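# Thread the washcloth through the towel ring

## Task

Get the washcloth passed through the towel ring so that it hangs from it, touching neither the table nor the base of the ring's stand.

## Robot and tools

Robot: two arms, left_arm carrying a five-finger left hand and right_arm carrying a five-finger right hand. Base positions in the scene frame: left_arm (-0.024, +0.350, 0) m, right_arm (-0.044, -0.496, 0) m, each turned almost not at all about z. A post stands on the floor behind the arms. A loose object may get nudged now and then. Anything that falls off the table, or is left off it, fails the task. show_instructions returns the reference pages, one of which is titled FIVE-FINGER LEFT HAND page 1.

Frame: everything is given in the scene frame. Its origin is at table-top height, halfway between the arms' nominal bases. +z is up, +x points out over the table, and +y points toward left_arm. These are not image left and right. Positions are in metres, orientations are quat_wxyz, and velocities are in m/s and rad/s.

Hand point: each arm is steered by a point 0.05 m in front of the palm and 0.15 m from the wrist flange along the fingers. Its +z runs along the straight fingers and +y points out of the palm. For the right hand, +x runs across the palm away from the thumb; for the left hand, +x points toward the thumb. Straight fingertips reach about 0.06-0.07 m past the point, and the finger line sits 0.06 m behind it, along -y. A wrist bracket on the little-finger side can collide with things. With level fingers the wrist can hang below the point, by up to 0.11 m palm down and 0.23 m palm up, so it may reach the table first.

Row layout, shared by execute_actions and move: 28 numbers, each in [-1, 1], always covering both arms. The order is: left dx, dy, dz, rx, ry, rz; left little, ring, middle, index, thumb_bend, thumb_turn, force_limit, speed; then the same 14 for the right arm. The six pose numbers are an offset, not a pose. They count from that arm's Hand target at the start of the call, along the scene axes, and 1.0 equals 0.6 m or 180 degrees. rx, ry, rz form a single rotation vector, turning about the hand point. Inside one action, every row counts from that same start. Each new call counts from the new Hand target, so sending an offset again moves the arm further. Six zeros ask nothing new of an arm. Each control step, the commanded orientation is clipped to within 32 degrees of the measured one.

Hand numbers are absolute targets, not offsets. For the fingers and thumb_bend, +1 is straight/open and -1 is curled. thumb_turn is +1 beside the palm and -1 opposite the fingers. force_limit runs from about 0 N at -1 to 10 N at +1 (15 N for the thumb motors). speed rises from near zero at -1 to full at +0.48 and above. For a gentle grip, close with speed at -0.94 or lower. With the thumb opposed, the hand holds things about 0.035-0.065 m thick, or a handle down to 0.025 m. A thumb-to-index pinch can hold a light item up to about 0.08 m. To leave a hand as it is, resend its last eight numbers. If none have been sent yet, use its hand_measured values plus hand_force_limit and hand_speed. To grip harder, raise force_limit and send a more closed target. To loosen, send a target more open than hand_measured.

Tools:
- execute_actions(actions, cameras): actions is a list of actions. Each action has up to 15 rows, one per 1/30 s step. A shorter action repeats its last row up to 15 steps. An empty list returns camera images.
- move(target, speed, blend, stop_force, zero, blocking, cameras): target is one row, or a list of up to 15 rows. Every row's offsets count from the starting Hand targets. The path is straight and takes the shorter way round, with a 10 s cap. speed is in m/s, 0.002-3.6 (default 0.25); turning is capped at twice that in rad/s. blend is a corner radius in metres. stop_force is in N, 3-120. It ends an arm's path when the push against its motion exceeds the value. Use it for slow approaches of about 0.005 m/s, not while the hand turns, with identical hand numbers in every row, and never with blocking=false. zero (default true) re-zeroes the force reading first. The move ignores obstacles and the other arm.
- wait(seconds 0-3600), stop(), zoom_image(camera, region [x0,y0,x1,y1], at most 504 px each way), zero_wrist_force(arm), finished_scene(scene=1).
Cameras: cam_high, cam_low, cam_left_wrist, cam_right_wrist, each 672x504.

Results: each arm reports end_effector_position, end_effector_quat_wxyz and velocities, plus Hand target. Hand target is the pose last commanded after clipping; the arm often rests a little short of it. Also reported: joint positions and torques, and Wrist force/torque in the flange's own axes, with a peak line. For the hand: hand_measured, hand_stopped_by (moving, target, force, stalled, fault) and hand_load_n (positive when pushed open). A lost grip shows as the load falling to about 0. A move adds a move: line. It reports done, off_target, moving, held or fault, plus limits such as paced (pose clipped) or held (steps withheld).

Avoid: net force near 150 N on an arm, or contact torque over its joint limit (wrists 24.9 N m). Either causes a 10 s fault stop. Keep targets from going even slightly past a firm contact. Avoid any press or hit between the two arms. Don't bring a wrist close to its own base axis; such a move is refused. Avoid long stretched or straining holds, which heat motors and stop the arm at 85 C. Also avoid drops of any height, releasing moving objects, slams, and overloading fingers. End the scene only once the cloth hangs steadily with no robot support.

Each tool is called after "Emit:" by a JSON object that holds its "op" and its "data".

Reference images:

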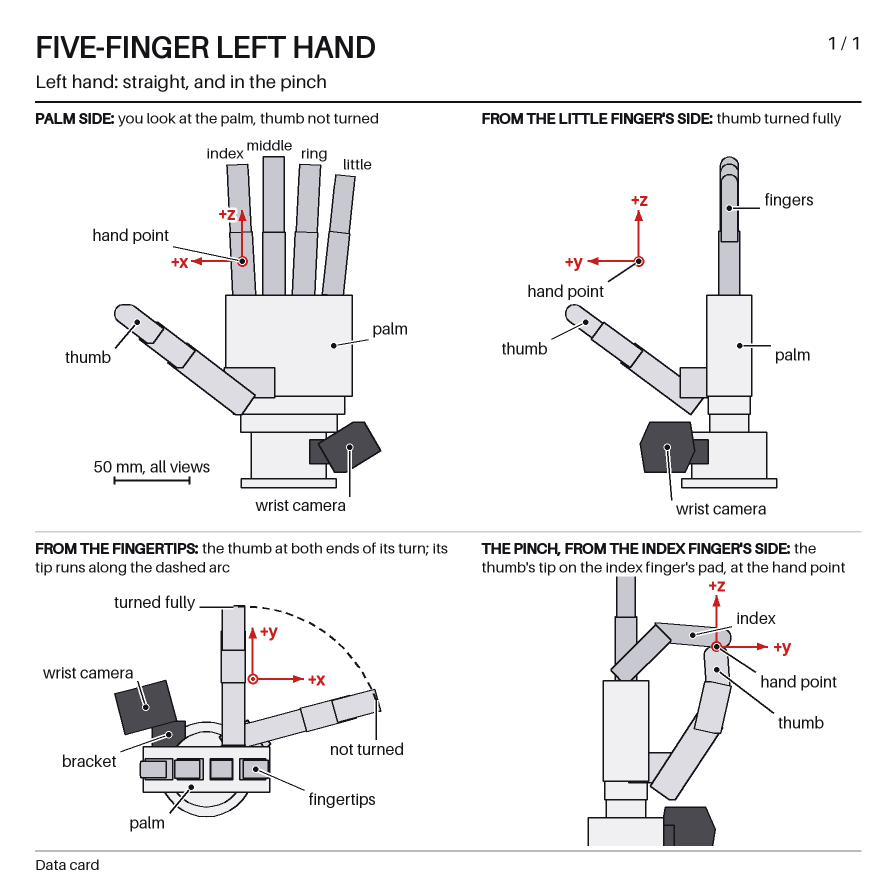

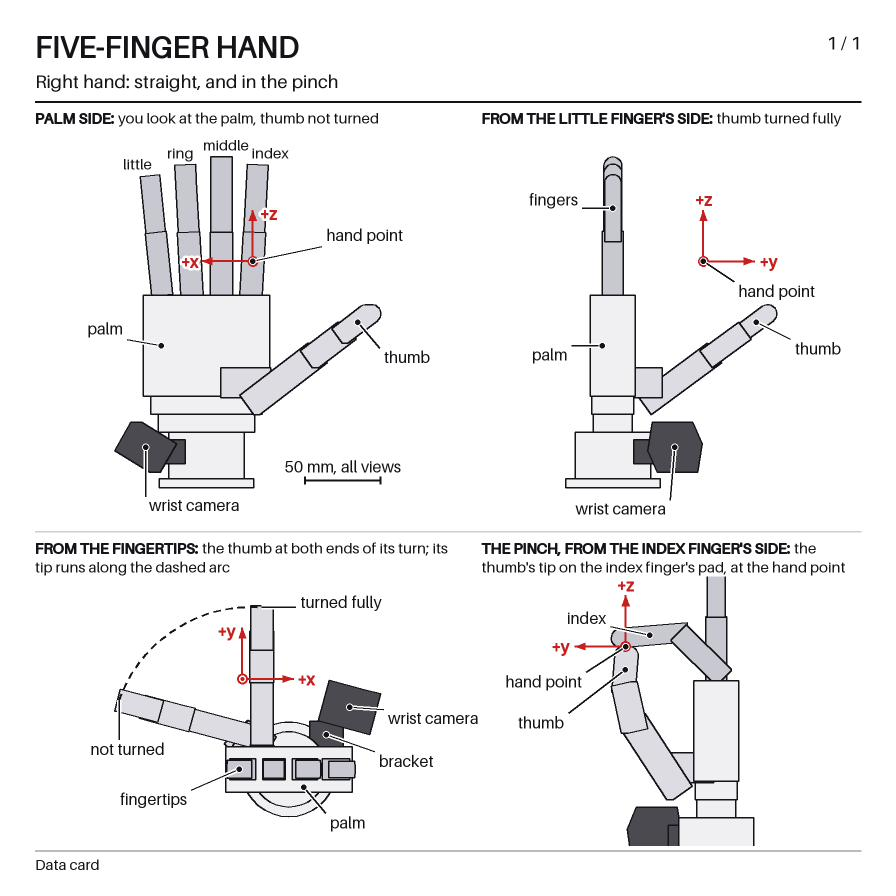

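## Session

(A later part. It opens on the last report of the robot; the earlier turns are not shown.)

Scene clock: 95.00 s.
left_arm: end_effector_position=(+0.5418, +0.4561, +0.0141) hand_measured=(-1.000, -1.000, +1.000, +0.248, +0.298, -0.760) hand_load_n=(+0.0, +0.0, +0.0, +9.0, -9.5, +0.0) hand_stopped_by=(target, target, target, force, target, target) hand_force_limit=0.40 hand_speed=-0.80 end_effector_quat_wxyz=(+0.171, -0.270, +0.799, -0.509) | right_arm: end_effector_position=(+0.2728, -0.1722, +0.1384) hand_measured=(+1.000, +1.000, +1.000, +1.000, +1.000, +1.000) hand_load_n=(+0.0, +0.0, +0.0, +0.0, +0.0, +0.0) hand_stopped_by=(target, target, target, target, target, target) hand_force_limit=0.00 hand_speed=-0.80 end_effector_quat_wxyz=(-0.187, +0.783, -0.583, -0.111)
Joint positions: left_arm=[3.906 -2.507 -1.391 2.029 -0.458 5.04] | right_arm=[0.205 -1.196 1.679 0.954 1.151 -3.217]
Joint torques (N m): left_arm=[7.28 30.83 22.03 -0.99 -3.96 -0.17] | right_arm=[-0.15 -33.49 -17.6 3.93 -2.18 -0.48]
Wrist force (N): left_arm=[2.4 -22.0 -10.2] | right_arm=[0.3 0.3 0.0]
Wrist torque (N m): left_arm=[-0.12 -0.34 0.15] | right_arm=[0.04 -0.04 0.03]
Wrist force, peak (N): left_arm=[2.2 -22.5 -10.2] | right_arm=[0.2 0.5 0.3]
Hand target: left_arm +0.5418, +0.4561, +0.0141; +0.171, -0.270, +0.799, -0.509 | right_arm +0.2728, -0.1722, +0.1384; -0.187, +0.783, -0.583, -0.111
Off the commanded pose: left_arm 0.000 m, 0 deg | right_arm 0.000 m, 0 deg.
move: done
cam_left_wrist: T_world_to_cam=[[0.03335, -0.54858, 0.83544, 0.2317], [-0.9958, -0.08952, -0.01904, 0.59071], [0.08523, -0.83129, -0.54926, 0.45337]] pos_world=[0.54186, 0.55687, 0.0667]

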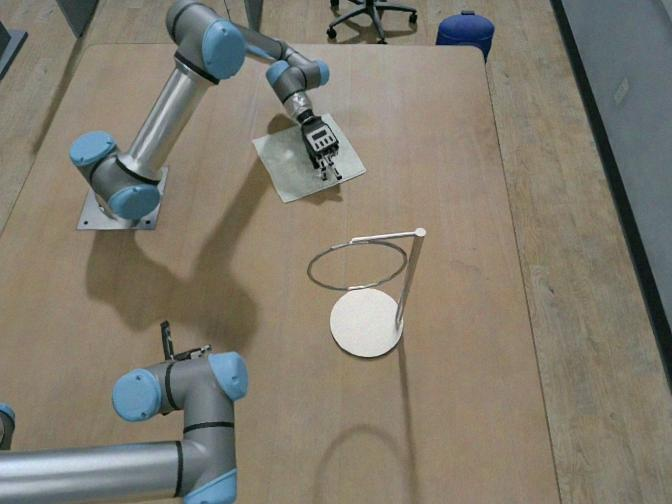

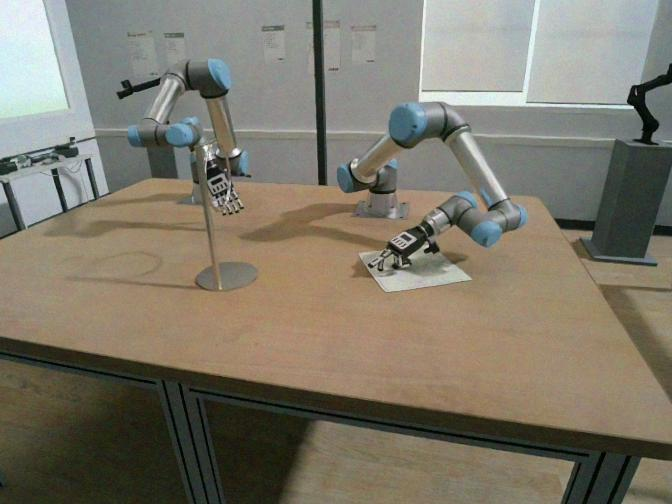

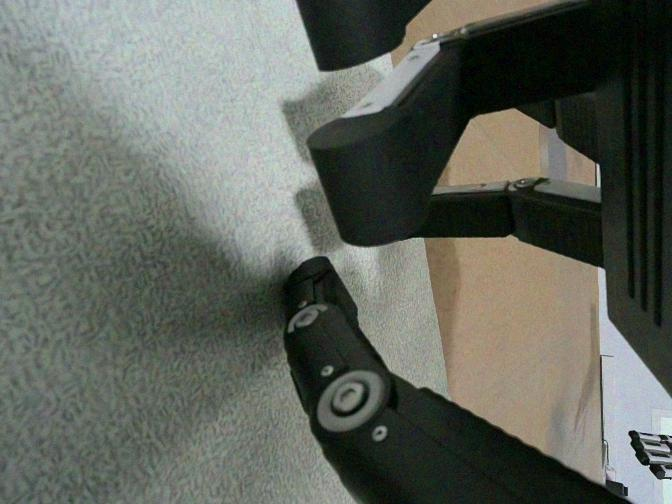

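Emit:
{"op": "move", "data": {"target": [0, 0, 0.0017, 0, 0, 0, -1, -1, 1, 0.246, 0.3, -0.76, 0.4, -0.8, 0,0,0,0,0,0, 1,1,1,1,1,1,0,-0.8], "speed": 0.01}}

Emit:
{"op": "move", "data": {"target": [0, 0, 0, 0, 0, 0, -1, -1, 1, 0.05, 0.3, -0.76, 0.6, -0.8, 0,0,0,0,0,0, 1,1,1,1,1,1,0,-0.8], "cameras": ["cam_high", "cam_low", "cam_left_wrist"]}}

Emit:
{"op": "zoom_image", "data": {"camera": "cam_low", "region": [350, 220, 450, 300]}}

Emit:
{"op": "zoom_image", "data": {"camera": "cam_high", "region": [240, 80, 400, 220]}}

Scene clock: 96.00 s.
left_arm: end_effector_position=(+0.5418, +0.4561, +0.0150) hand_measured=(-1.000, -1.000, +1.000, +0.248, +0.298, -0.760) hand_load_n=(+0.0, +0.5, +0.0, +4.0, -5.5, +0.0) hand_stopped_by=(target, target, target, force, target, target) hand_force_limit=0.40 hand_speed=-0.80 end_effector_quat_wxyz=(+0.171, -0.270, +0.799, -0.509) | right_arm: end_effector_position=(+0.2728, -0.1722, +0.1384) hand_measured=(+1.000, +1.000, +1.000, +1.000, +1.000, +1.000) hand_load_n=(+0.0, +0.0, +0.0, +0.0, +0.0, +0.0) hand_stopped_by=(target, target, target, target, target, target) hand_force_limit=0.00 hand_speed=-0.80 end_effector_quat_wxyz=(-0.187, +0.783, -0.583, -0.111)
Joint positions: left_arm=[3.906 -2.506 -1.391 2.028 -0.458 5.04] | right_arm=[0.205 -1.196 1.679 0.954 1.151 -3.217]
Joint torques (N m): left_arm=[5.98 57.81 6.53 -1.15 0.63 -0.04] | right_arm=[0.46 -33.12 -18.35 3.83 -2.15 -0.34]
Wrist force (N): left_arm=[1.7 -10.0 -5.1] | right_arm=[0.0 0.2 0.2]
Wrist torque (N m): left_arm=[0.22 -0.20 0.03] | right_arm=[0.02 -0.01 0.01]
Wrist force, peak (N): left_arm=[2.2 -22.5 -10.2] | right_arm=[0.4 0.1 0.5]
Hand target: left_arm +0.5418, +0.4561, +0.0151; +0.171, -0.270, +0.799, -0.509 | right_arm +0.2728, -0.1722, +0.1384; -0.187, +0.783, -0.583, -0.111
Off the commanded pose: left_arm 0.000 m, 0 deg | right_arm 0.000 m, 0 deg.
move: done

Scene clock: 96.50 s.
left_arm: end_effector_position=(+0.5418, +0.4561, +0.0151) hand_measured=(-1.000, -1.000, +1.000, +0.196, +0.298, -0.760) hand_load_n=(+0.0, +0.0, +0.0, +8.0, -4.5, +0.0) hand_stopped_by=(target, target, target, force, target, target) hand_force_limit=0.60 hand_speed=-0.80 end_effector_quat_wxyz=(+0.171, -0.270, +0.799, -0.509) | right_arm: end_effector_position=(+0.2728, -0.1722, +0.1384) hand_measured=(+1.000, +1.000, +1.000, +1.000, +1.000, +1.000) hand_load_n=(+0.0, +0.0, +0.0, +0.0, +0.0, +0.0) hand_stopped_by=(target, target, target, target, target, target) hand_force_limit=0.00 hand_speed=-0.80 end_effector_quat_wxyz=(-0.187, +0.783, -0.583, -0.111)
Joint positions: left_arm=[3.906 -2.506 -1.391 2.028 -0.458 5.04] | right_arm=[0.205 -1.196 1.679 0.954 1.151 -3.217]
Joint torques (N m): left_arm=[4.54 52.88 -3.66 1.09 -3.17 0.07] | right_arm=[-0.39 -32.61 -17.57 3.83 -2.16 -0.36]
Wrist force (N): left_arm=[1.9 -16.9 -6.2] | right_arm=[0.4 0.0 0.4]
Wrist torque (N m): left_arm=[0.05 -0.22 0.07] | right_arm=[-0.02 -0.06 0.03]
Wrist force, peak (N): left_arm=[1.9 -17.4 -6.2] | right_arm=[0.4 0.1 0.4]
Hand target: left_arm +0.5418, +0.4561, +0.0151; +0.171, -0.270, +0.799, -0.509 | right_arm +0.2728, -0.1722, +0.1384; -0.187, +0.783, -0.583, -0.111
Off the commanded pose: left_arm 0.000 m, 0 deg | right_arm 0.000 m, 0 deg.
move: done
cam_left_wrist: T_world_to_cam=[[0.03335, -0.54858, 0.83544, 0.23086], [-0.9958, -0.08952, -0.01904, 0.59073], [0.08523, -0.83129, -0.54926, 0.45393]] pos_world=[0.54186, 0.55687, 0.0677]

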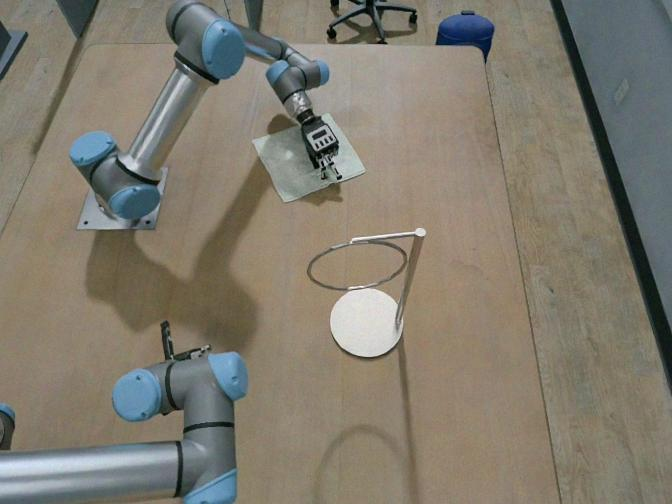

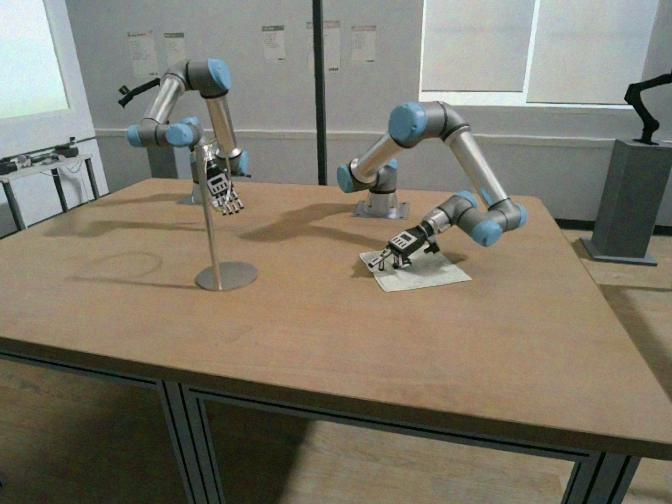

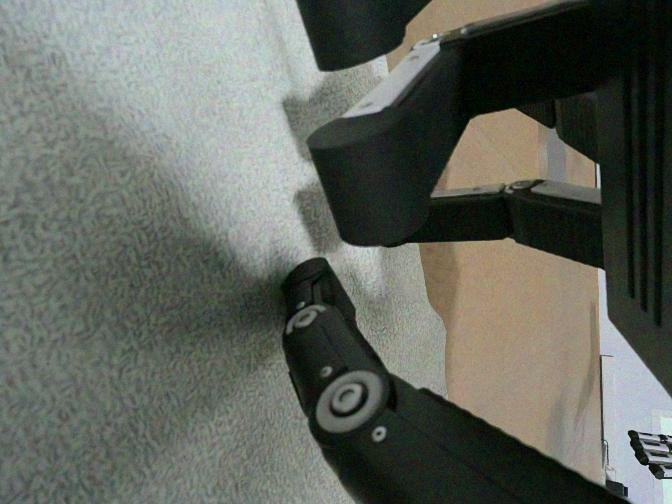

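Scaled by 5.040 from the camera's image (finer frame: 960x720).

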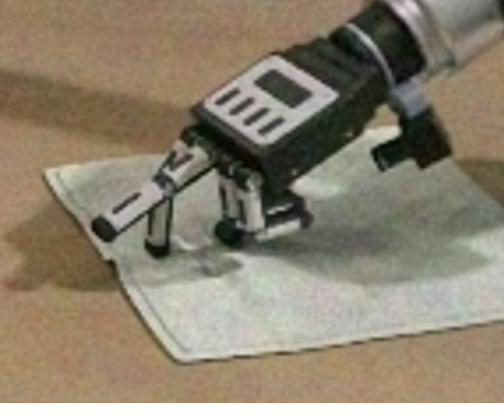

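Scaled by 3.150 from the camera's image (finer frame: 960x720).

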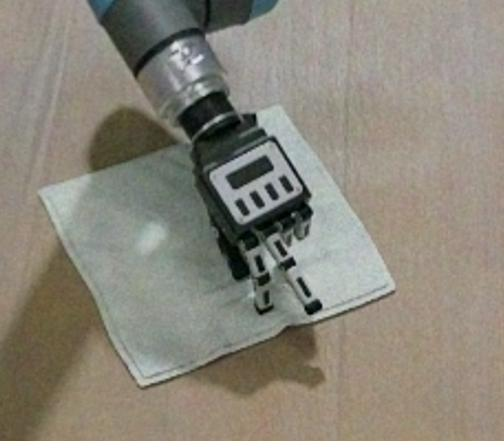

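Emit:
{"op": "move", "data": {"target": [0, 0, 0.0007, 0, 0, 0, -1, -1, 1, 0.1, 0.3, -0.76, 0.8, -0.85, 0,0,0,0,0,0, 1,1,1,1,1,1,0,-0.8], "speed": 0.005}}

Emit:
{"op": "move", "data": {"target": [0, 0, 0, 0, 0, 0, -1, -1, 1, -0.05, 0.3, -0.76, 0.8, -0.8, 0,0,0,0,0,0, 1,1,1,1,1,1,0,-0.8], "cameras": ["cam_high", "cam_low", "cam_left_wrist"]}}

Emit:
{"op": "zoom_image", "data": {"camera": "cam_low", "region": [350, 220, 450, 300]}}

Emit:
{"op": "zoom_image", "data": {"camera": "cam_high", "region": [240, 80, 400, 220]}}

Scene clock: 97.50 s.
left_arm: end_effector_position=(+0.5418, +0.4561, +0.0155) hand_measured=(-1.000, -1.000, +1.000, +0.184, +0.298, -0.760) hand_load_n=(+0.5, +0.0, +0.0, +7.0, -3.0, +0.5) hand_stopped_by=(target, target, target, force, target, target) hand_force_limit=0.80 hand_speed=-0.85 end_effector_quat_wxyz=(+0.171, -0.270, +0.799, -0.509) | right_arm: end_effector_position=(+0.2728, -0.1722, +0.1384) hand_measured=(+1.000, +1.000, +1.000, +1.000, +1.000, +1.000) hand_load_n=(+0.0, +0.0, +0.0, +0.0, +0.0, +0.0) hand_stopped_by=(target, target, target, target, target, target) hand_force_limit=0.00 hand_speed=-0.80 end_effector_quat_wxyz=(-0.187, +0.783, -0.583, -0.111)
Joint positions: left_arm=[3.906 -2.505 -1.391 2.027 -0.458 5.04] | right_arm=[0.205 -1.196 1.679 0.954 1.151 -3.217]
Joint torques (N m): left_arm=[2.81 52.55 -2.5 -2.11 -1.59 0.3] | right_arm=[0.04 -33.44 -17.47 3.9 -2.14 -0.38]
Wrist force (N): left_arm=[1.6 -13.1 -4.7] | right_arm=[0.0 0.2 0.3]
Wrist torque (N m): left_arm=[0.24 -0.19 0.03] | right_arm=[0.02 -0.02 0.02]
Wrist force, peak (N): left_arm=[2.0 -18.1 -5.9] | right_arm=[0.5 0.1 0.3]
Hand target: left_arm +0.5418, +0.4561, +0.0155; +0.171, -0.270, +0.799, -0.509 | right_arm +0.2728, -0.1722, +0.1384; -0.187, +0.783, -0.583, -0.111
Off the commanded pose: left_arm 0.000 m, 0 deg | right_arm 0.000 m, 0 deg.
move: done

Scene clock: 98.00 s.
left_arm: end_effector_position=(+0.5418, +0.4561, +0.0155) hand_measured=(-1.000, -1.000, +1.000, +0.150, +0.298, -0.760) hand_load_n=(+0.0, +0.5, -0.5, +9.5, -3.0, +0.5) hand_stopped_by=(target, target, target, force, target, target) hand_force_limit=0.80 hand_speed=-0.80 end_effector_quat_wxyz=(+0.171, -0.270, +0.799, -0.509) | right_arm: end_effector_position=(+0.2728, -0.1722, +0.1384) hand_measured=(+1.000, +1.000, +1.000, +1.000, +1.000, +1.000) hand_load_n=(+0.0, +0.0, +0.0, +0.0, +0.0, +0.0) hand_stopped_by=(target, target, target, target, target, target) hand_force_limit=0.00 hand_speed=-0.80 end_effector_quat_wxyz=(-0.187, +0.783, -0.583, -0.111)
Joint positions: left_arm=[3.906 -2.505 -1.391 2.027 -0.458 5.04] | right_arm=[0.205 -1.196 1.679 0.954 1.151 -3.217]
Joint torques (N m): left_arm=[2.16 49.78 -0.49 0.28 -0.98 0.42] | right_arm=[0 -33.44 -17.52 3.95 -1.88 -0.27]
Wrist force (N): left_arm=[1.7 -19.0 -5.8] | right_arm=[0.2 0.2 0.2]
Wrist torque (N m): left_arm=[0.06 -0.19 0.08] | right_arm=[0.01 -0.04 0.02]
Wrist force, peak (N): left_arm=[1.8 -19.3 -5.7] | right_arm=[0.2 0.2 0.4]
Hand target: left_arm +0.5418, +0.4561, +0.0155; +0.171, -0.270, +0.799, -0.509 | right_arm +0.2728, -0.1722, +0.1384; -0.187, +0.783, -0.583, -0.111
Off the commanded pose: left_arm 0.000 m, 0 deg | right_arm 0.000 m, 0 deg.
move: done
cam_left_wrist: T_world_to_cam=[[0.03343, -0.54857, 0.83544, 0.23048], [-0.99581, -0.08948, -0.01891, 0.59071], [0.08513, -0.8313, -0.54926, 0.4542]] pos_world=[0.54186, 0.55687, 0.0681]

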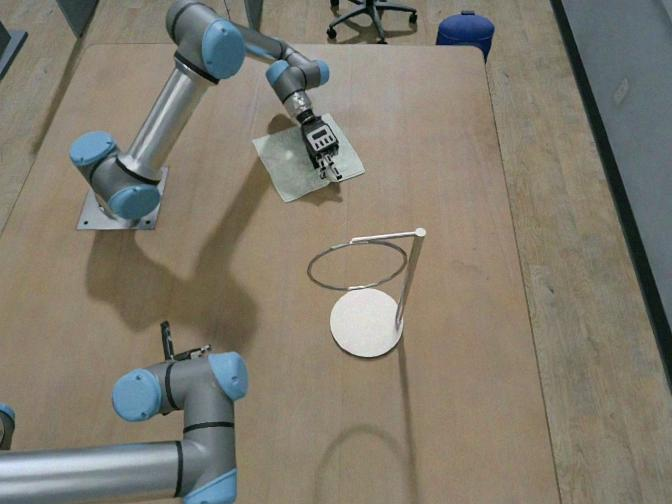

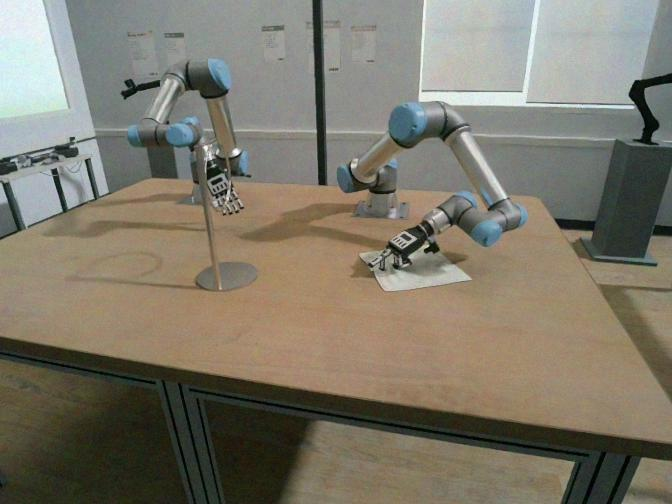

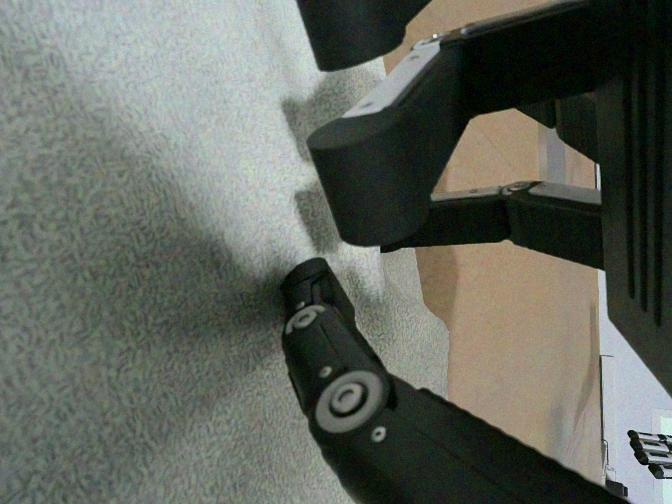

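Scaled by 5.040 from the camera's image (finer frame: 960x720).

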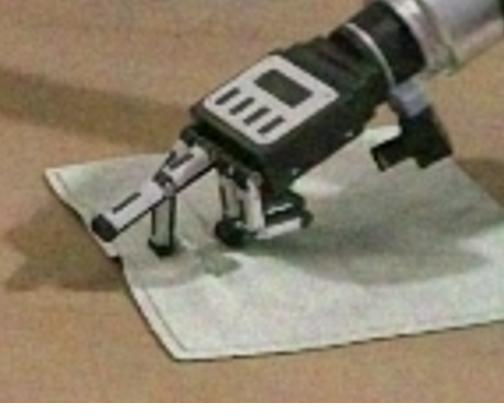

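Scaled by 3.150 from the camera's image (finer frame: 960x720).

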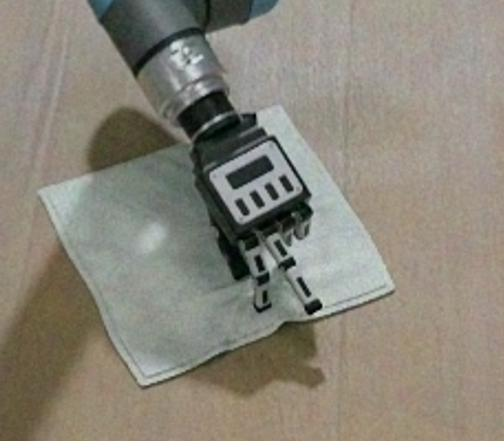

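Emit:
{"op": "move", "data": {"target": [0, 0, 0.0007, -0.0111, -0.0083, 0, -1, -1, 1, 0.0, 0.3, -0.76, 0.7, -0.8, 0,0,0,0,0,0, 1,1,1,1,1,1,0,-0.8], "speed": 0.05}}

Emit:
{"op": "move", "data": {"target": [0, 0, 0, 0, 0, 0, -1, -1, 1, -0.05, 0.3, -0.76, 0.7, -0.8, 0,0,0,0,0,0, 1,1,1,1,1,1,0,-0.8], "cameras": ["cam_high", "cam_low", "cam_left_wrist"]}}

Emit:
{"op": "zoom_image", "data": {"camera": "cam_low", "region": [350, 220, 450, 300]}}

Scene clock: 99.40 s.
left_arm: end_effector_position=(+0.5417, +0.4561, +0.0158) hand_measured=(-1.000, -1.000, +1.000, +0.150, +0.300, -0.760) hand_load_n=(+0.0, +0.0, +0.0, +1.5, -4.5, +0.0) hand_stopped_by=(target, target, target, force, target, target) hand_force_limit=0.70 hand_speed=-0.80 end_effector_quat_wxyz=(+0.176, -0.266, +0.788, -0.527) | right_arm: end_effector_position=(+0.2728, -0.1722, +0.1384) hand_measured=(+1.000, +1.000, +1.000, +1.000, +1.000, +1.000) hand_load_n=(+0.0, +0.0, +0.0, +0.0, +0.0, +0.0) hand_stopped_by=(target, target, target, target, target, target) hand_force_limit=0.00 hand_speed=-0.80 end_effector_quat_wxyz=(-0.187, +0.783, -0.583, -0.111)
Joint positions: left_arm=[3.919 -2.525 -1.399 1.993 -0.421 5.101] | right_arm=[0.205 -1.196 1.679 0.954 1.151 -3.217]
Joint torques (N m): left_arm=[-10.38 58.3 17.29 0.65 -1.43 -1.21] | right_arm=[0.4 -34 -18.23 3.92 -2.08 -0.42]
Wrist force (N): left_arm=[1.2 -7.5 -4.1] | right_arm=[0.1 0.2 0.0]
Wrist torque (N m): left_arm=[0.10 -0.16 0.08] | right_arm=[0.04 -0.01 0.02]
Wrist force, peak (N): left_arm=[1.7 -19.0 -5.8] | right_arm=[0.2 0.2 0.5]
Hand target: left_arm +0.5418, +0.4561, +0.0159; +0.177, -0.266, +0.788, -0.527 | right_arm +0.2728, -0.1722, +0.1384; -0.187, +0.783, -0.583, -0.111
Off the commanded pose: left_arm 0.000 m, 0 deg | right_arm 0.000 m, 0 deg.
move: done

Scene clock: 100.03 s.
left_arm: end_effector_position=(+0.5418, +0.4561, +0.0159) hand_measured=(-1.000, -1.000, +1.000, -0.050, +0.300, -0.760) hand_load_n=(+0.0, +0.0, -0.5, +4.0, -3.0, +0.0) hand_stopped_by=(target, target, target, target, target, target) hand_force_limit=0.70 hand_speed=-0.80 end_effector_quat_wxyz=(+0.177, -0.266, +0.788, -0.527) | right_arm: end_effector_position=(+0.2728, -0.1722, +0.1384) hand_measured=(+1.000, +1.000, +1.000, +1.000, +1.000, +1.000) hand_load_n=(+0.0, +0.0, +0.0, +0.0, +0.0, +0.0) hand_stopped_by=(target, target, target, target, target, target) hand_force_limit=0.00 hand_speed=-0.80 end_effector_quat_wxyz=(-0.187, +0.783, -0.583, -0.111)
Joint positions: left_arm=[3.919 -2.524 -1.399 1.993 -0.421 5.101] | right_arm=[0.205 -1.196 1.679 0.954 1.151 -3.217]
Joint torques (N m): left_arm=[-12.12 54.39 22.44 0.91 -0.13 1.32] | right_arm=[0.77 -33.39 -16.8 4.03 -2.03 -0.23]
Wrist force (N): left_arm=[1.7 -15.6 -5.1] | right_arm=[0.5 0.2 0.0]
Wrist torque (N m): left_arm=[-0.11 -0.21 0.14] | right_arm=[0.03 -0.07 0.04]
Wrist force, peak (N): left_arm=[1.5 -15.9 -5.1] | right_arm=[0.3 0.1 0.6]
Hand target: left_arm +0.5418, +0.4561, +0.0159; +0.177, -0.266, +0.788, -0.527 | right_arm +0.2728, -0.1722, +0.1384; -0.187, +0.783, -0.583, -0.111
Off the commanded pose: left_arm 0.000 m, 0 deg | right_arm 0.000 m, 0 deg.
move: done
cam_left_wrist: T_world_to_cam=[[0.0114, -0.51915, 0.85461, 0.22833], [-0.99502, -0.09052, -0.04171, 0.59108], [0.09902, -0.84988, -0.5176, 0.45488]] pos_world=[0.54049, 0.55863, 0.06497]

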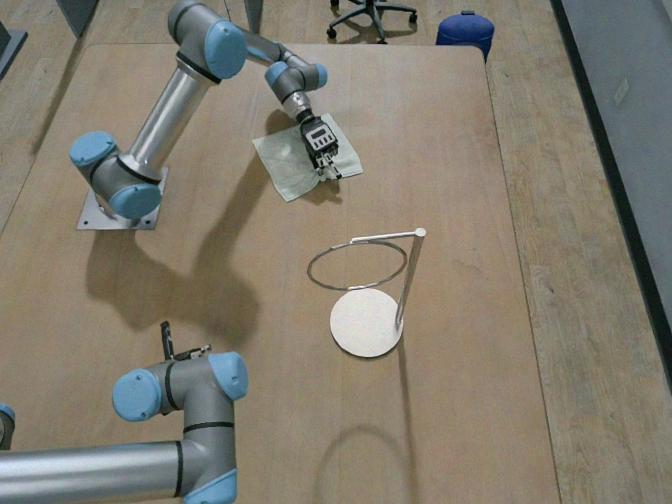

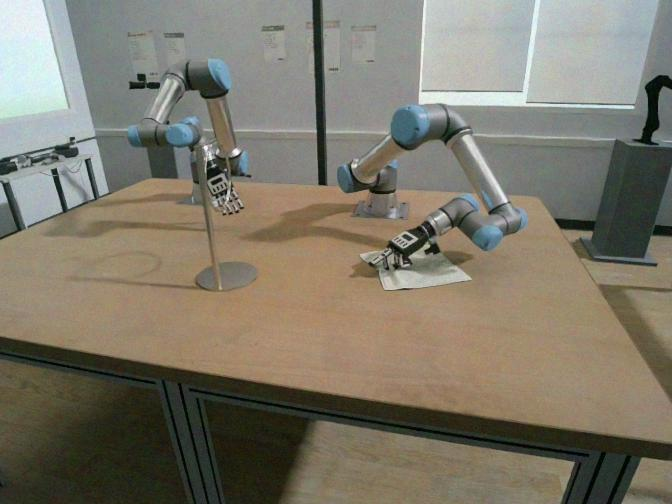

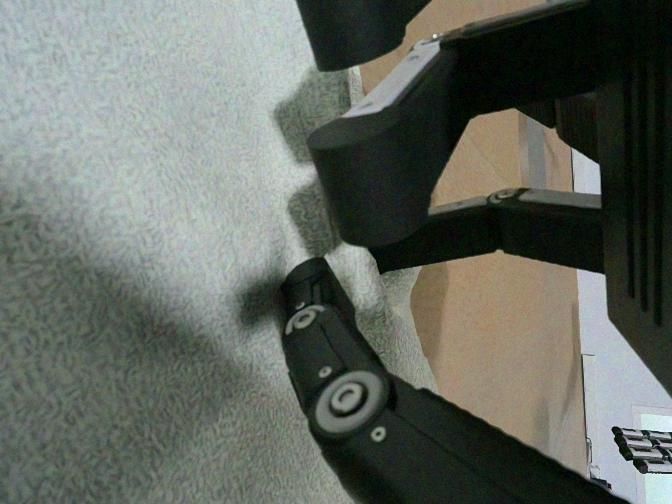

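Scaled by 5.040 from the camera's image (finer frame: 960x720).

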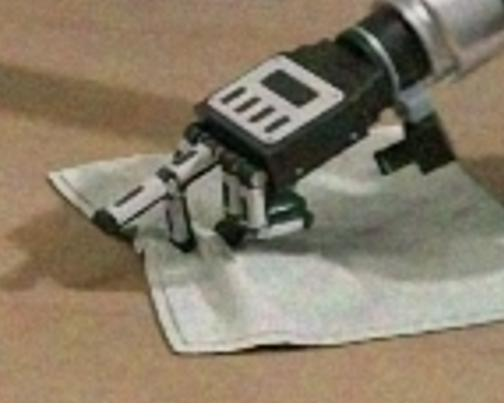

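Emit:
{"op": "move", "data": {"target": [0, 0, 0, 0, 0, 0, -1, -1, 1, -0.2, 0.3, -0.76, 0.7, -0.8, 0,0,0,0,0,0, 1,1,1,1,1,1,0,-0.8], "cameras": ["cam_high", "cam_low", "cam_left_wrist"]}}

Emit:
{"op": "zoom_image", "data": {"camera": "cam_low", "region": [350, 220, 450, 300]}}

Emit:
{"op": "zoom_image", "data": {"camera": "cam_left_wrist", "region": [220, 140, 460, 340]}}

Scene clock: 100.83 s.
left_arm: end_effector_position=(+0.5418, +0.4561, +0.0159) hand_measured=(-1.000, -1.000, +1.000, -0.138, +0.300, -0.760) hand_load_n=(+0.0, +0.0, +0.0, +10.5, -1.0, +0.0) hand_stopped_by=(target, target, target, force, target, target) hand_force_limit=0.70 hand_speed=-0.80 end_effector_quat_wxyz=(+0.177, -0.266, +0.788, -0.527) | right_arm: end_effector_position=(+0.2728, -0.1722, +0.1384) hand_measured=(+1.000, +1.000, +1.000, +1.000, +1.000, +1.000) hand_load_n=(+0.0, +0.0, +0.0, +0.0, +0.0, -0.5) hand_stopped_by=(target, target, target, target, target, target) hand_force_limit=0.00 hand_speed=-0.80 end_effector_quat_wxyz=(-0.187, +0.783, -0.583, -0.111)
Joint positions: left_arm=[3.919 -2.524 -1.399 1.993 -0.421 5.101] | right_arm=[0.205 -1.196 1.679 0.954 1.151 -3.217]
Joint torques (N m): left_arm=[-12.09 50.81 22.46 0.87 -0.26 1.46] | right_arm=[-0.2 -33.35 -18.16 3.84 -2.13 -0.24]
Wrist force (N): left_arm=[1.8 -12.9 -4.9] | right_arm=[0.2 0.2 0.3]
Wrist torque (N m): left_arm=[-0.02 -0.20 0.11] | right_arm=[0.02 -0.04 0.02]
Wrist force, peak (N): left_arm=[1.5 -15.7 -5.3] | right_arm=[0.5 -0.1 0.5]
Hand target: left_arm +0.5418, +0.4561, +0.0159; +0.177, -0.266, +0.788, -0.527 | right_arm +0.2728, -0.1722, +0.1384; -0.187, +0.783, -0.583, -0.111
Off the commanded pose: left_arm 0.000 m, 0 deg | right_arm 0.000 m, 0 deg.
move: done
cam_left_wrist: T_world_to_cam=[[0.01132, -0.51916, 0.8546, 0.22838], [-0.99502, -0.09048, -0.04179, 0.59106], [0.09902, -0.84988, -0.5176, 0.45487]] pos_world=[0.54049, 0.55863, 0.06497]

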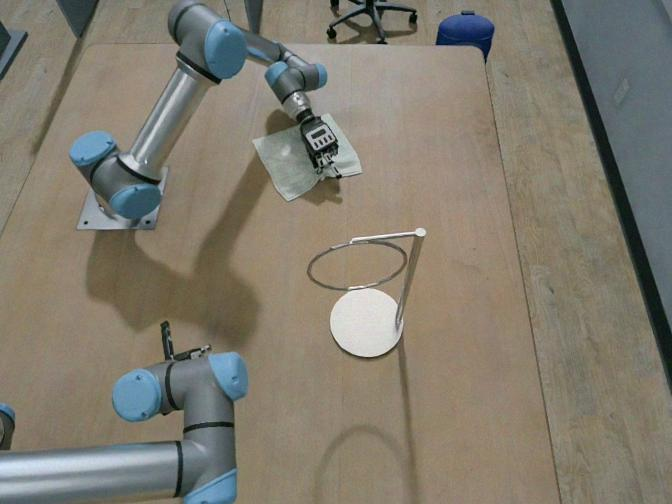

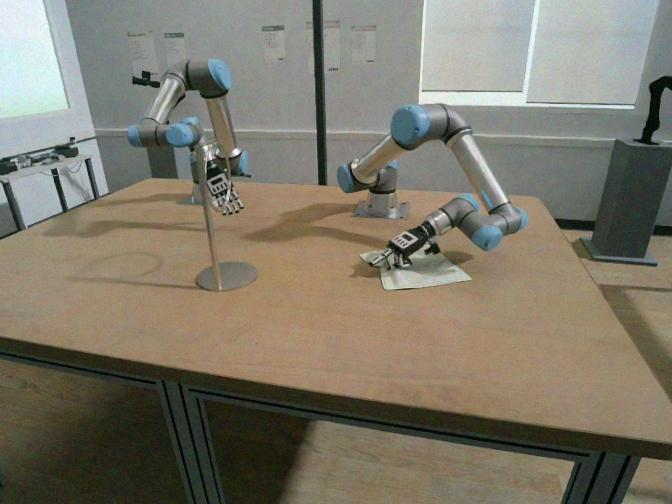

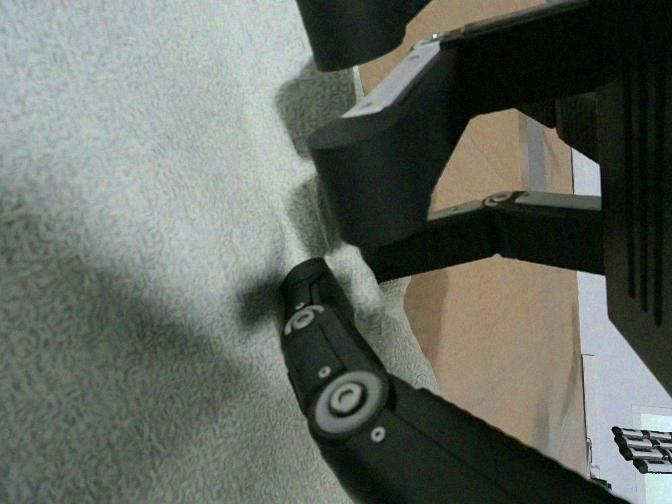

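Scaled by 5.040 from the camera's image (finer frame: 960x720).

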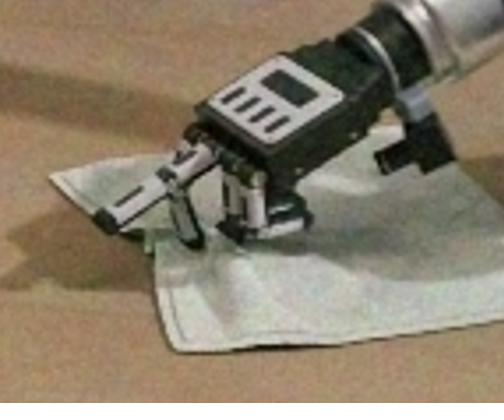

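Scaled by 2.100 from the camera's image (finer frame: 960x720).

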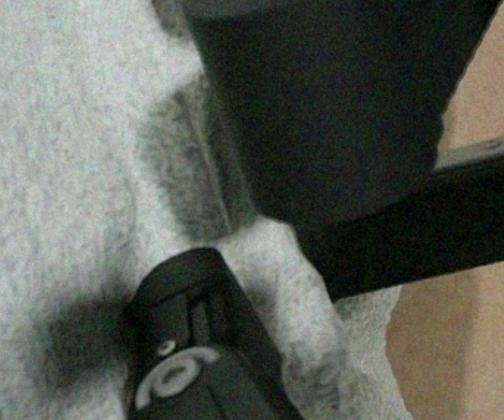

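Emit:
{"op": "move", "data": {"target": [0, 0, 0, 0, 0, 0, -1, -1, 1, -0.14, 0.1, -0.76, 0.0, -0.8, 0,0,0,0,0,0, 1,1,1,1,1,1,0,-0.8], "cameras": ["cam_high", "cam_low", "cam_left_wrist"]}}

Emit:
{"op": "zoom_image", "data": {"camera": "cam_low", "region": [350, 220, 450, 300]}}

Emit:
{"op": "zoom_image", "data": {"camera": "cam_left_wrist", "region": [220, 140, 460, 340]}}

Scene clock: 102.00 s.
left_arm: end_effector_position=(+0.5418, +0.4561, +0.0159) hand_measured=(-1.000, -1.000, +1.000, -0.138, +0.190, -0.760) hand_load_n=(+0.0, +0.0, +0.0, +13.0, +7.5, +0.0) hand_stopped_by=(target, target, target, force, force, target) hand_force_limit=0.00 hand_speed=-0.80 end_effector_quat_wxyz=(+0.177, -0.266, +0.788, -0.527) | right_arm: end_effector_position=(+0.2728, -0.1722, +0.1384) hand_measured=(+1.000, +1.000, +1.000, +1.000, +1.000, +1.000) hand_load_n=(+0.0, +0.5, +0.0, +0.0, +0.0, +0.0) hand_stopped_by=(target, target, target, target, target, target) hand_force_limit=0.00 hand_speed=-0.80 end_effector_quat_wxyz=(-0.187, +0.783, -0.583, -0.111)
Joint positions: left_arm=[3.919 -2.524 -1.399 1.993 -0.421 5.101] | right_arm=[0.205 -1.196 1.679 0.954 1.151 -3.217]
Joint torques (N m): left_arm=[-11.75 44.76 22.07 0.33 -0.52 1.43] | right_arm=[-1.01 -33.48 -17.69 4.07 -2.17 -0.4]
Wrist force (N): left_arm=[1.1 -7.2 -2.9] | right_arm=[0.0 -0.1 0.1]
Wrist torque (N m): left_arm=[0.24 -0.11 0.03] | right_arm=[-0.02 -0.01 0.00]
Wrist force, peak (N): left_arm=[2.0 -13.0 -5.2] | right_arm=[0.5 0.4 0.3]
Hand target: left_arm +0.5418, +0.4561, +0.0159; +0.177, -0.266, +0.788, -0.527 | right_arm +0.2728, -0.1722, +0.1384; -0.187, +0.783, -0.583, -0.111
Off the commanded pose: left_arm 0.000 m, 0 deg | right_arm 0.000 m, 0 deg.
move: done
cam_left_wrist: T_world_to_cam=[[0.01132, -0.5192, 0.85458, 0.2284], [-0.99501, -0.09057, -0.04184, 0.59111], [0.09913, -0.84984, -0.51764, 0.4548]] pos_world=[0.54049, 0.55863, 0.06497]

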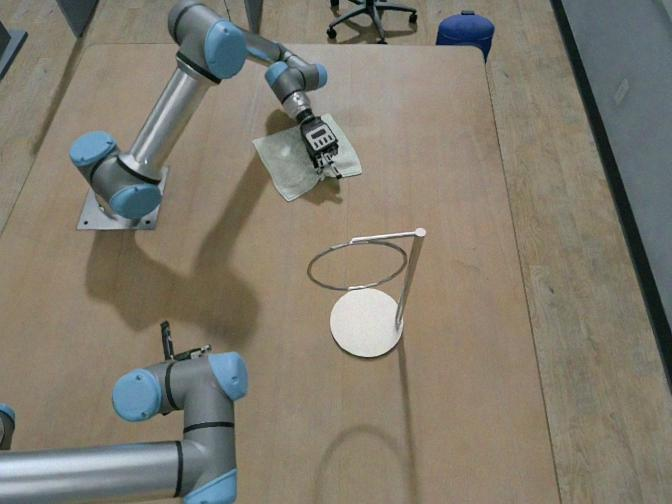

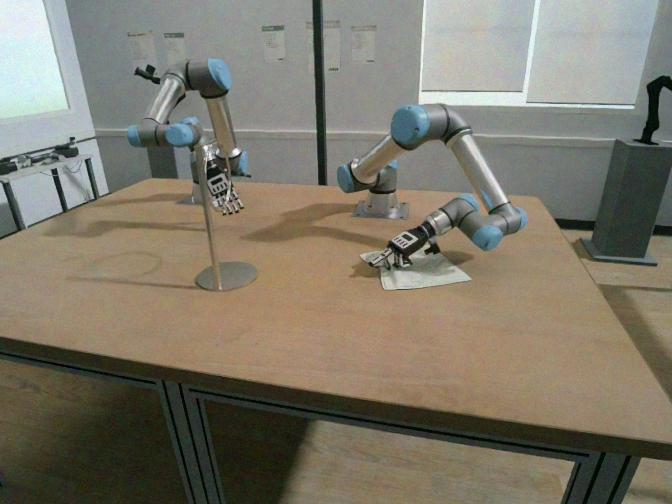

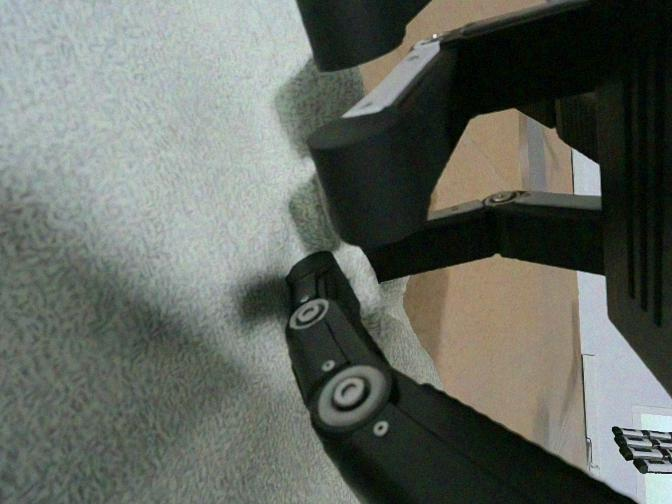

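Scaled by 5.040 from the camera's image (finer frame: 960x720).

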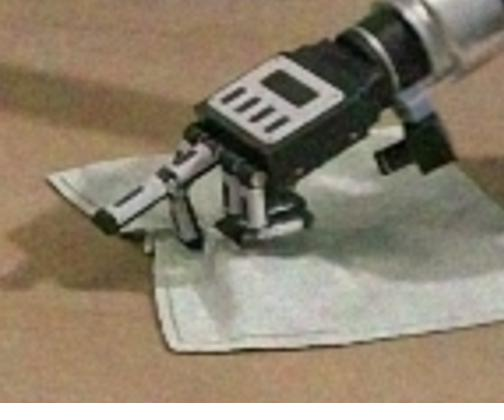

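Scaled by 2.100 from the camera's image (finer frame: 960x720).

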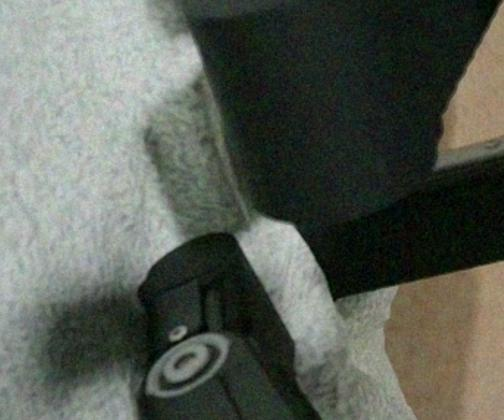

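Emit:
{"op": "move", "data": {"target": [0, 0, 0.03, 0, 0, 0, -1, -1, 1, -0.14, 0.1, -0.76, 0.0, -0.8, 0,0,0,0,0,0, 1,1,1,1,1,1,0,-0.8], "speed": 0.03, "cameras": ["cam_high", "cam_low", "cam_left_wrist"]}}

Emit:
{"op": "zoom_image", "data": {"camera": "cam_low", "region": [350, 220, 450, 300]}}

Emit:
{"op": "zoom_image", "data": {"camera": "cam_left_wrist", "region": [220, 140, 460, 340]}}

Scene clock: 103.87 s.
left_arm: end_effector_position=(+0.5418, +0.4561, +0.0341) hand_measured=(-1.000, -1.000, +1.000, -0.138, +0.190, -0.760) hand_load_n=(+0.0, +0.0, +0.0, +11.5, +8.0, -0.5) hand_stopped_by=(target, target, target, force, force, target) hand_force_limit=0.00 hand_speed=-0.80 end_effector_quat_wxyz=(+0.177, -0.266, +0.788, -0.527) | right_arm: end_effector_position=(+0.2728, -0.1722, +0.1384) hand_measured=(+1.000, +1.000, +1.000, +1.000, +1.000, +1.000) hand_load_n=(+0.0, +0.0, +0.0, +0.0, +0.0, +0.0) hand_stopped_by=(target, target, target, target, target, target) hand_force_limit=0.00 hand_speed=-0.80 end_effector_quat_wxyz=(-0.187, +0.783, -0.583, -0.111)
Joint positions: left_arm=[3.919 -2.494 -1.401 1.965 -0.421 5.101] | right_arm=[0.205 -1.196 1.679 0.954 1.151 -3.217]
Joint torques (N m): left_arm=[-11.45 37.96 -0.5 -0.4 2.62 -0.32] | right_arm=[0.56 -33.57 -17.46 4.08 -2.23 -0.46]
Wrist force (N): left_arm=[1.0 0.8 -0.6] | right_arm=[0.2 0.0 0.3]
Wrist torque (N m): left_arm=[0.39 -0.08 -0.01] | right_arm=[-0.01 -0.03 0.02]
Wrist force, peak (N): left_arm=[1.3 -7.3 -3.0] | right_arm=[0.3 0.4 0.4]
Hand target: left_arm +0.5418, +0.4561, +0.0339; +0.177, -0.266, +0.788, -0.527 | right_arm +0.2728, -0.1722, +0.1384; -0.187, +0.783, -0.583, -0.111
Off the commanded pose: left_arm 0.000 m, 0 deg | right_arm 0.000 m, 0 deg.
move: done
cam_left_wrist: T_world_to_cam=[[0.0114, -0.51915, 0.85461, 0.21277], [-0.99502, -0.09052, -0.04171, 0.59184], [0.09902, -0.84988, -0.5176, 0.4643]] pos_world=[0.54049, 0.55863, 0.08317]

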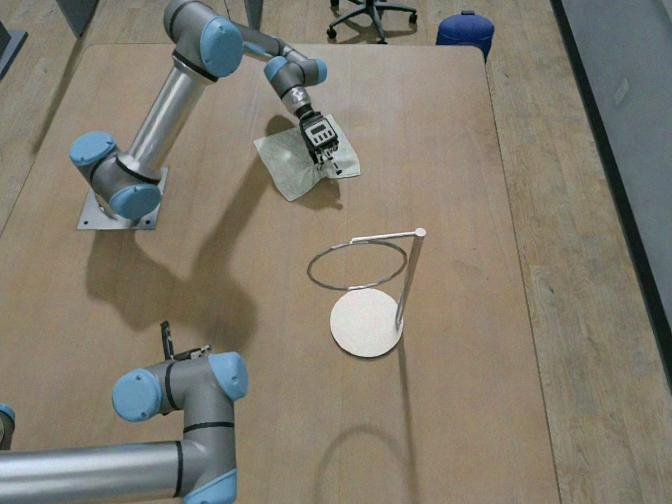

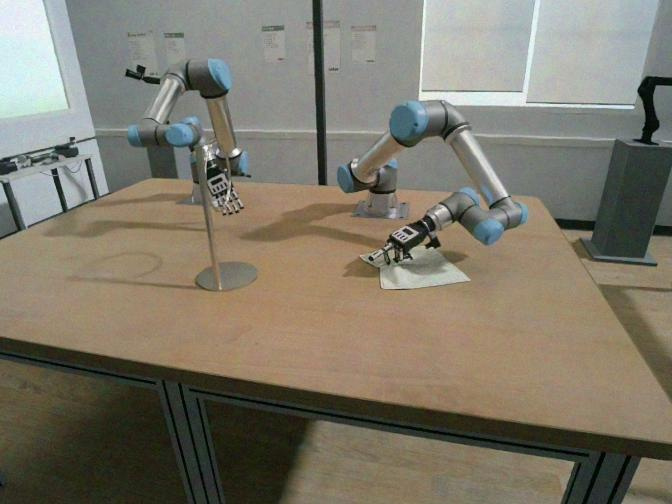

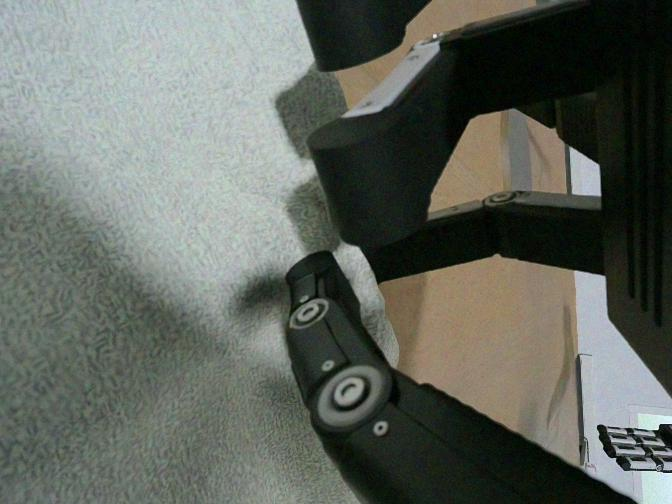

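Scaled by 5.040 from the camera's image (finer frame: 960x720).

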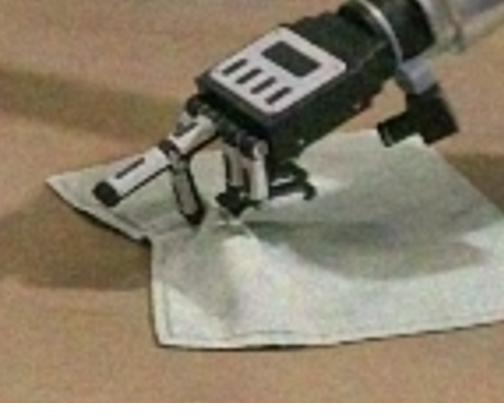

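Scaled by 2.100 from the camera's image (finer frame: 960x720).

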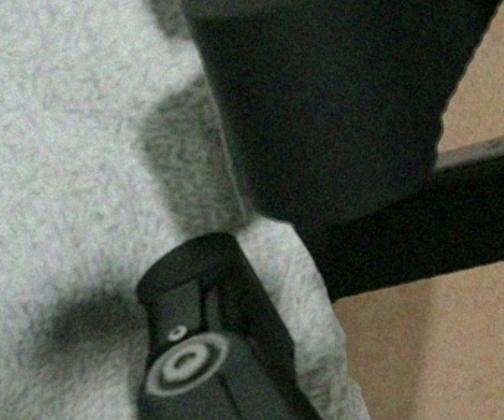

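Emit:
{"op": "zoom_image", "data": {"camera": "cam_low", "region": [180, 130, 270, 220]}}

Emit:
{"op": "zoom_image", "data": {"camera": "cam_high", "region": [300, 220, 430, 300]}}

Scaled by 5.600 from the camera's image (finer frame: 960x720).

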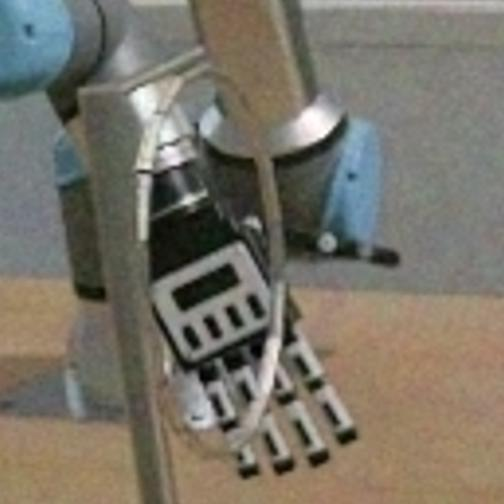

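Scaled by 3.877 from the camera's image (finer frame: 960x720).

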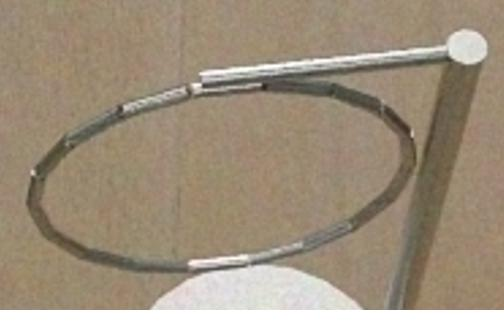

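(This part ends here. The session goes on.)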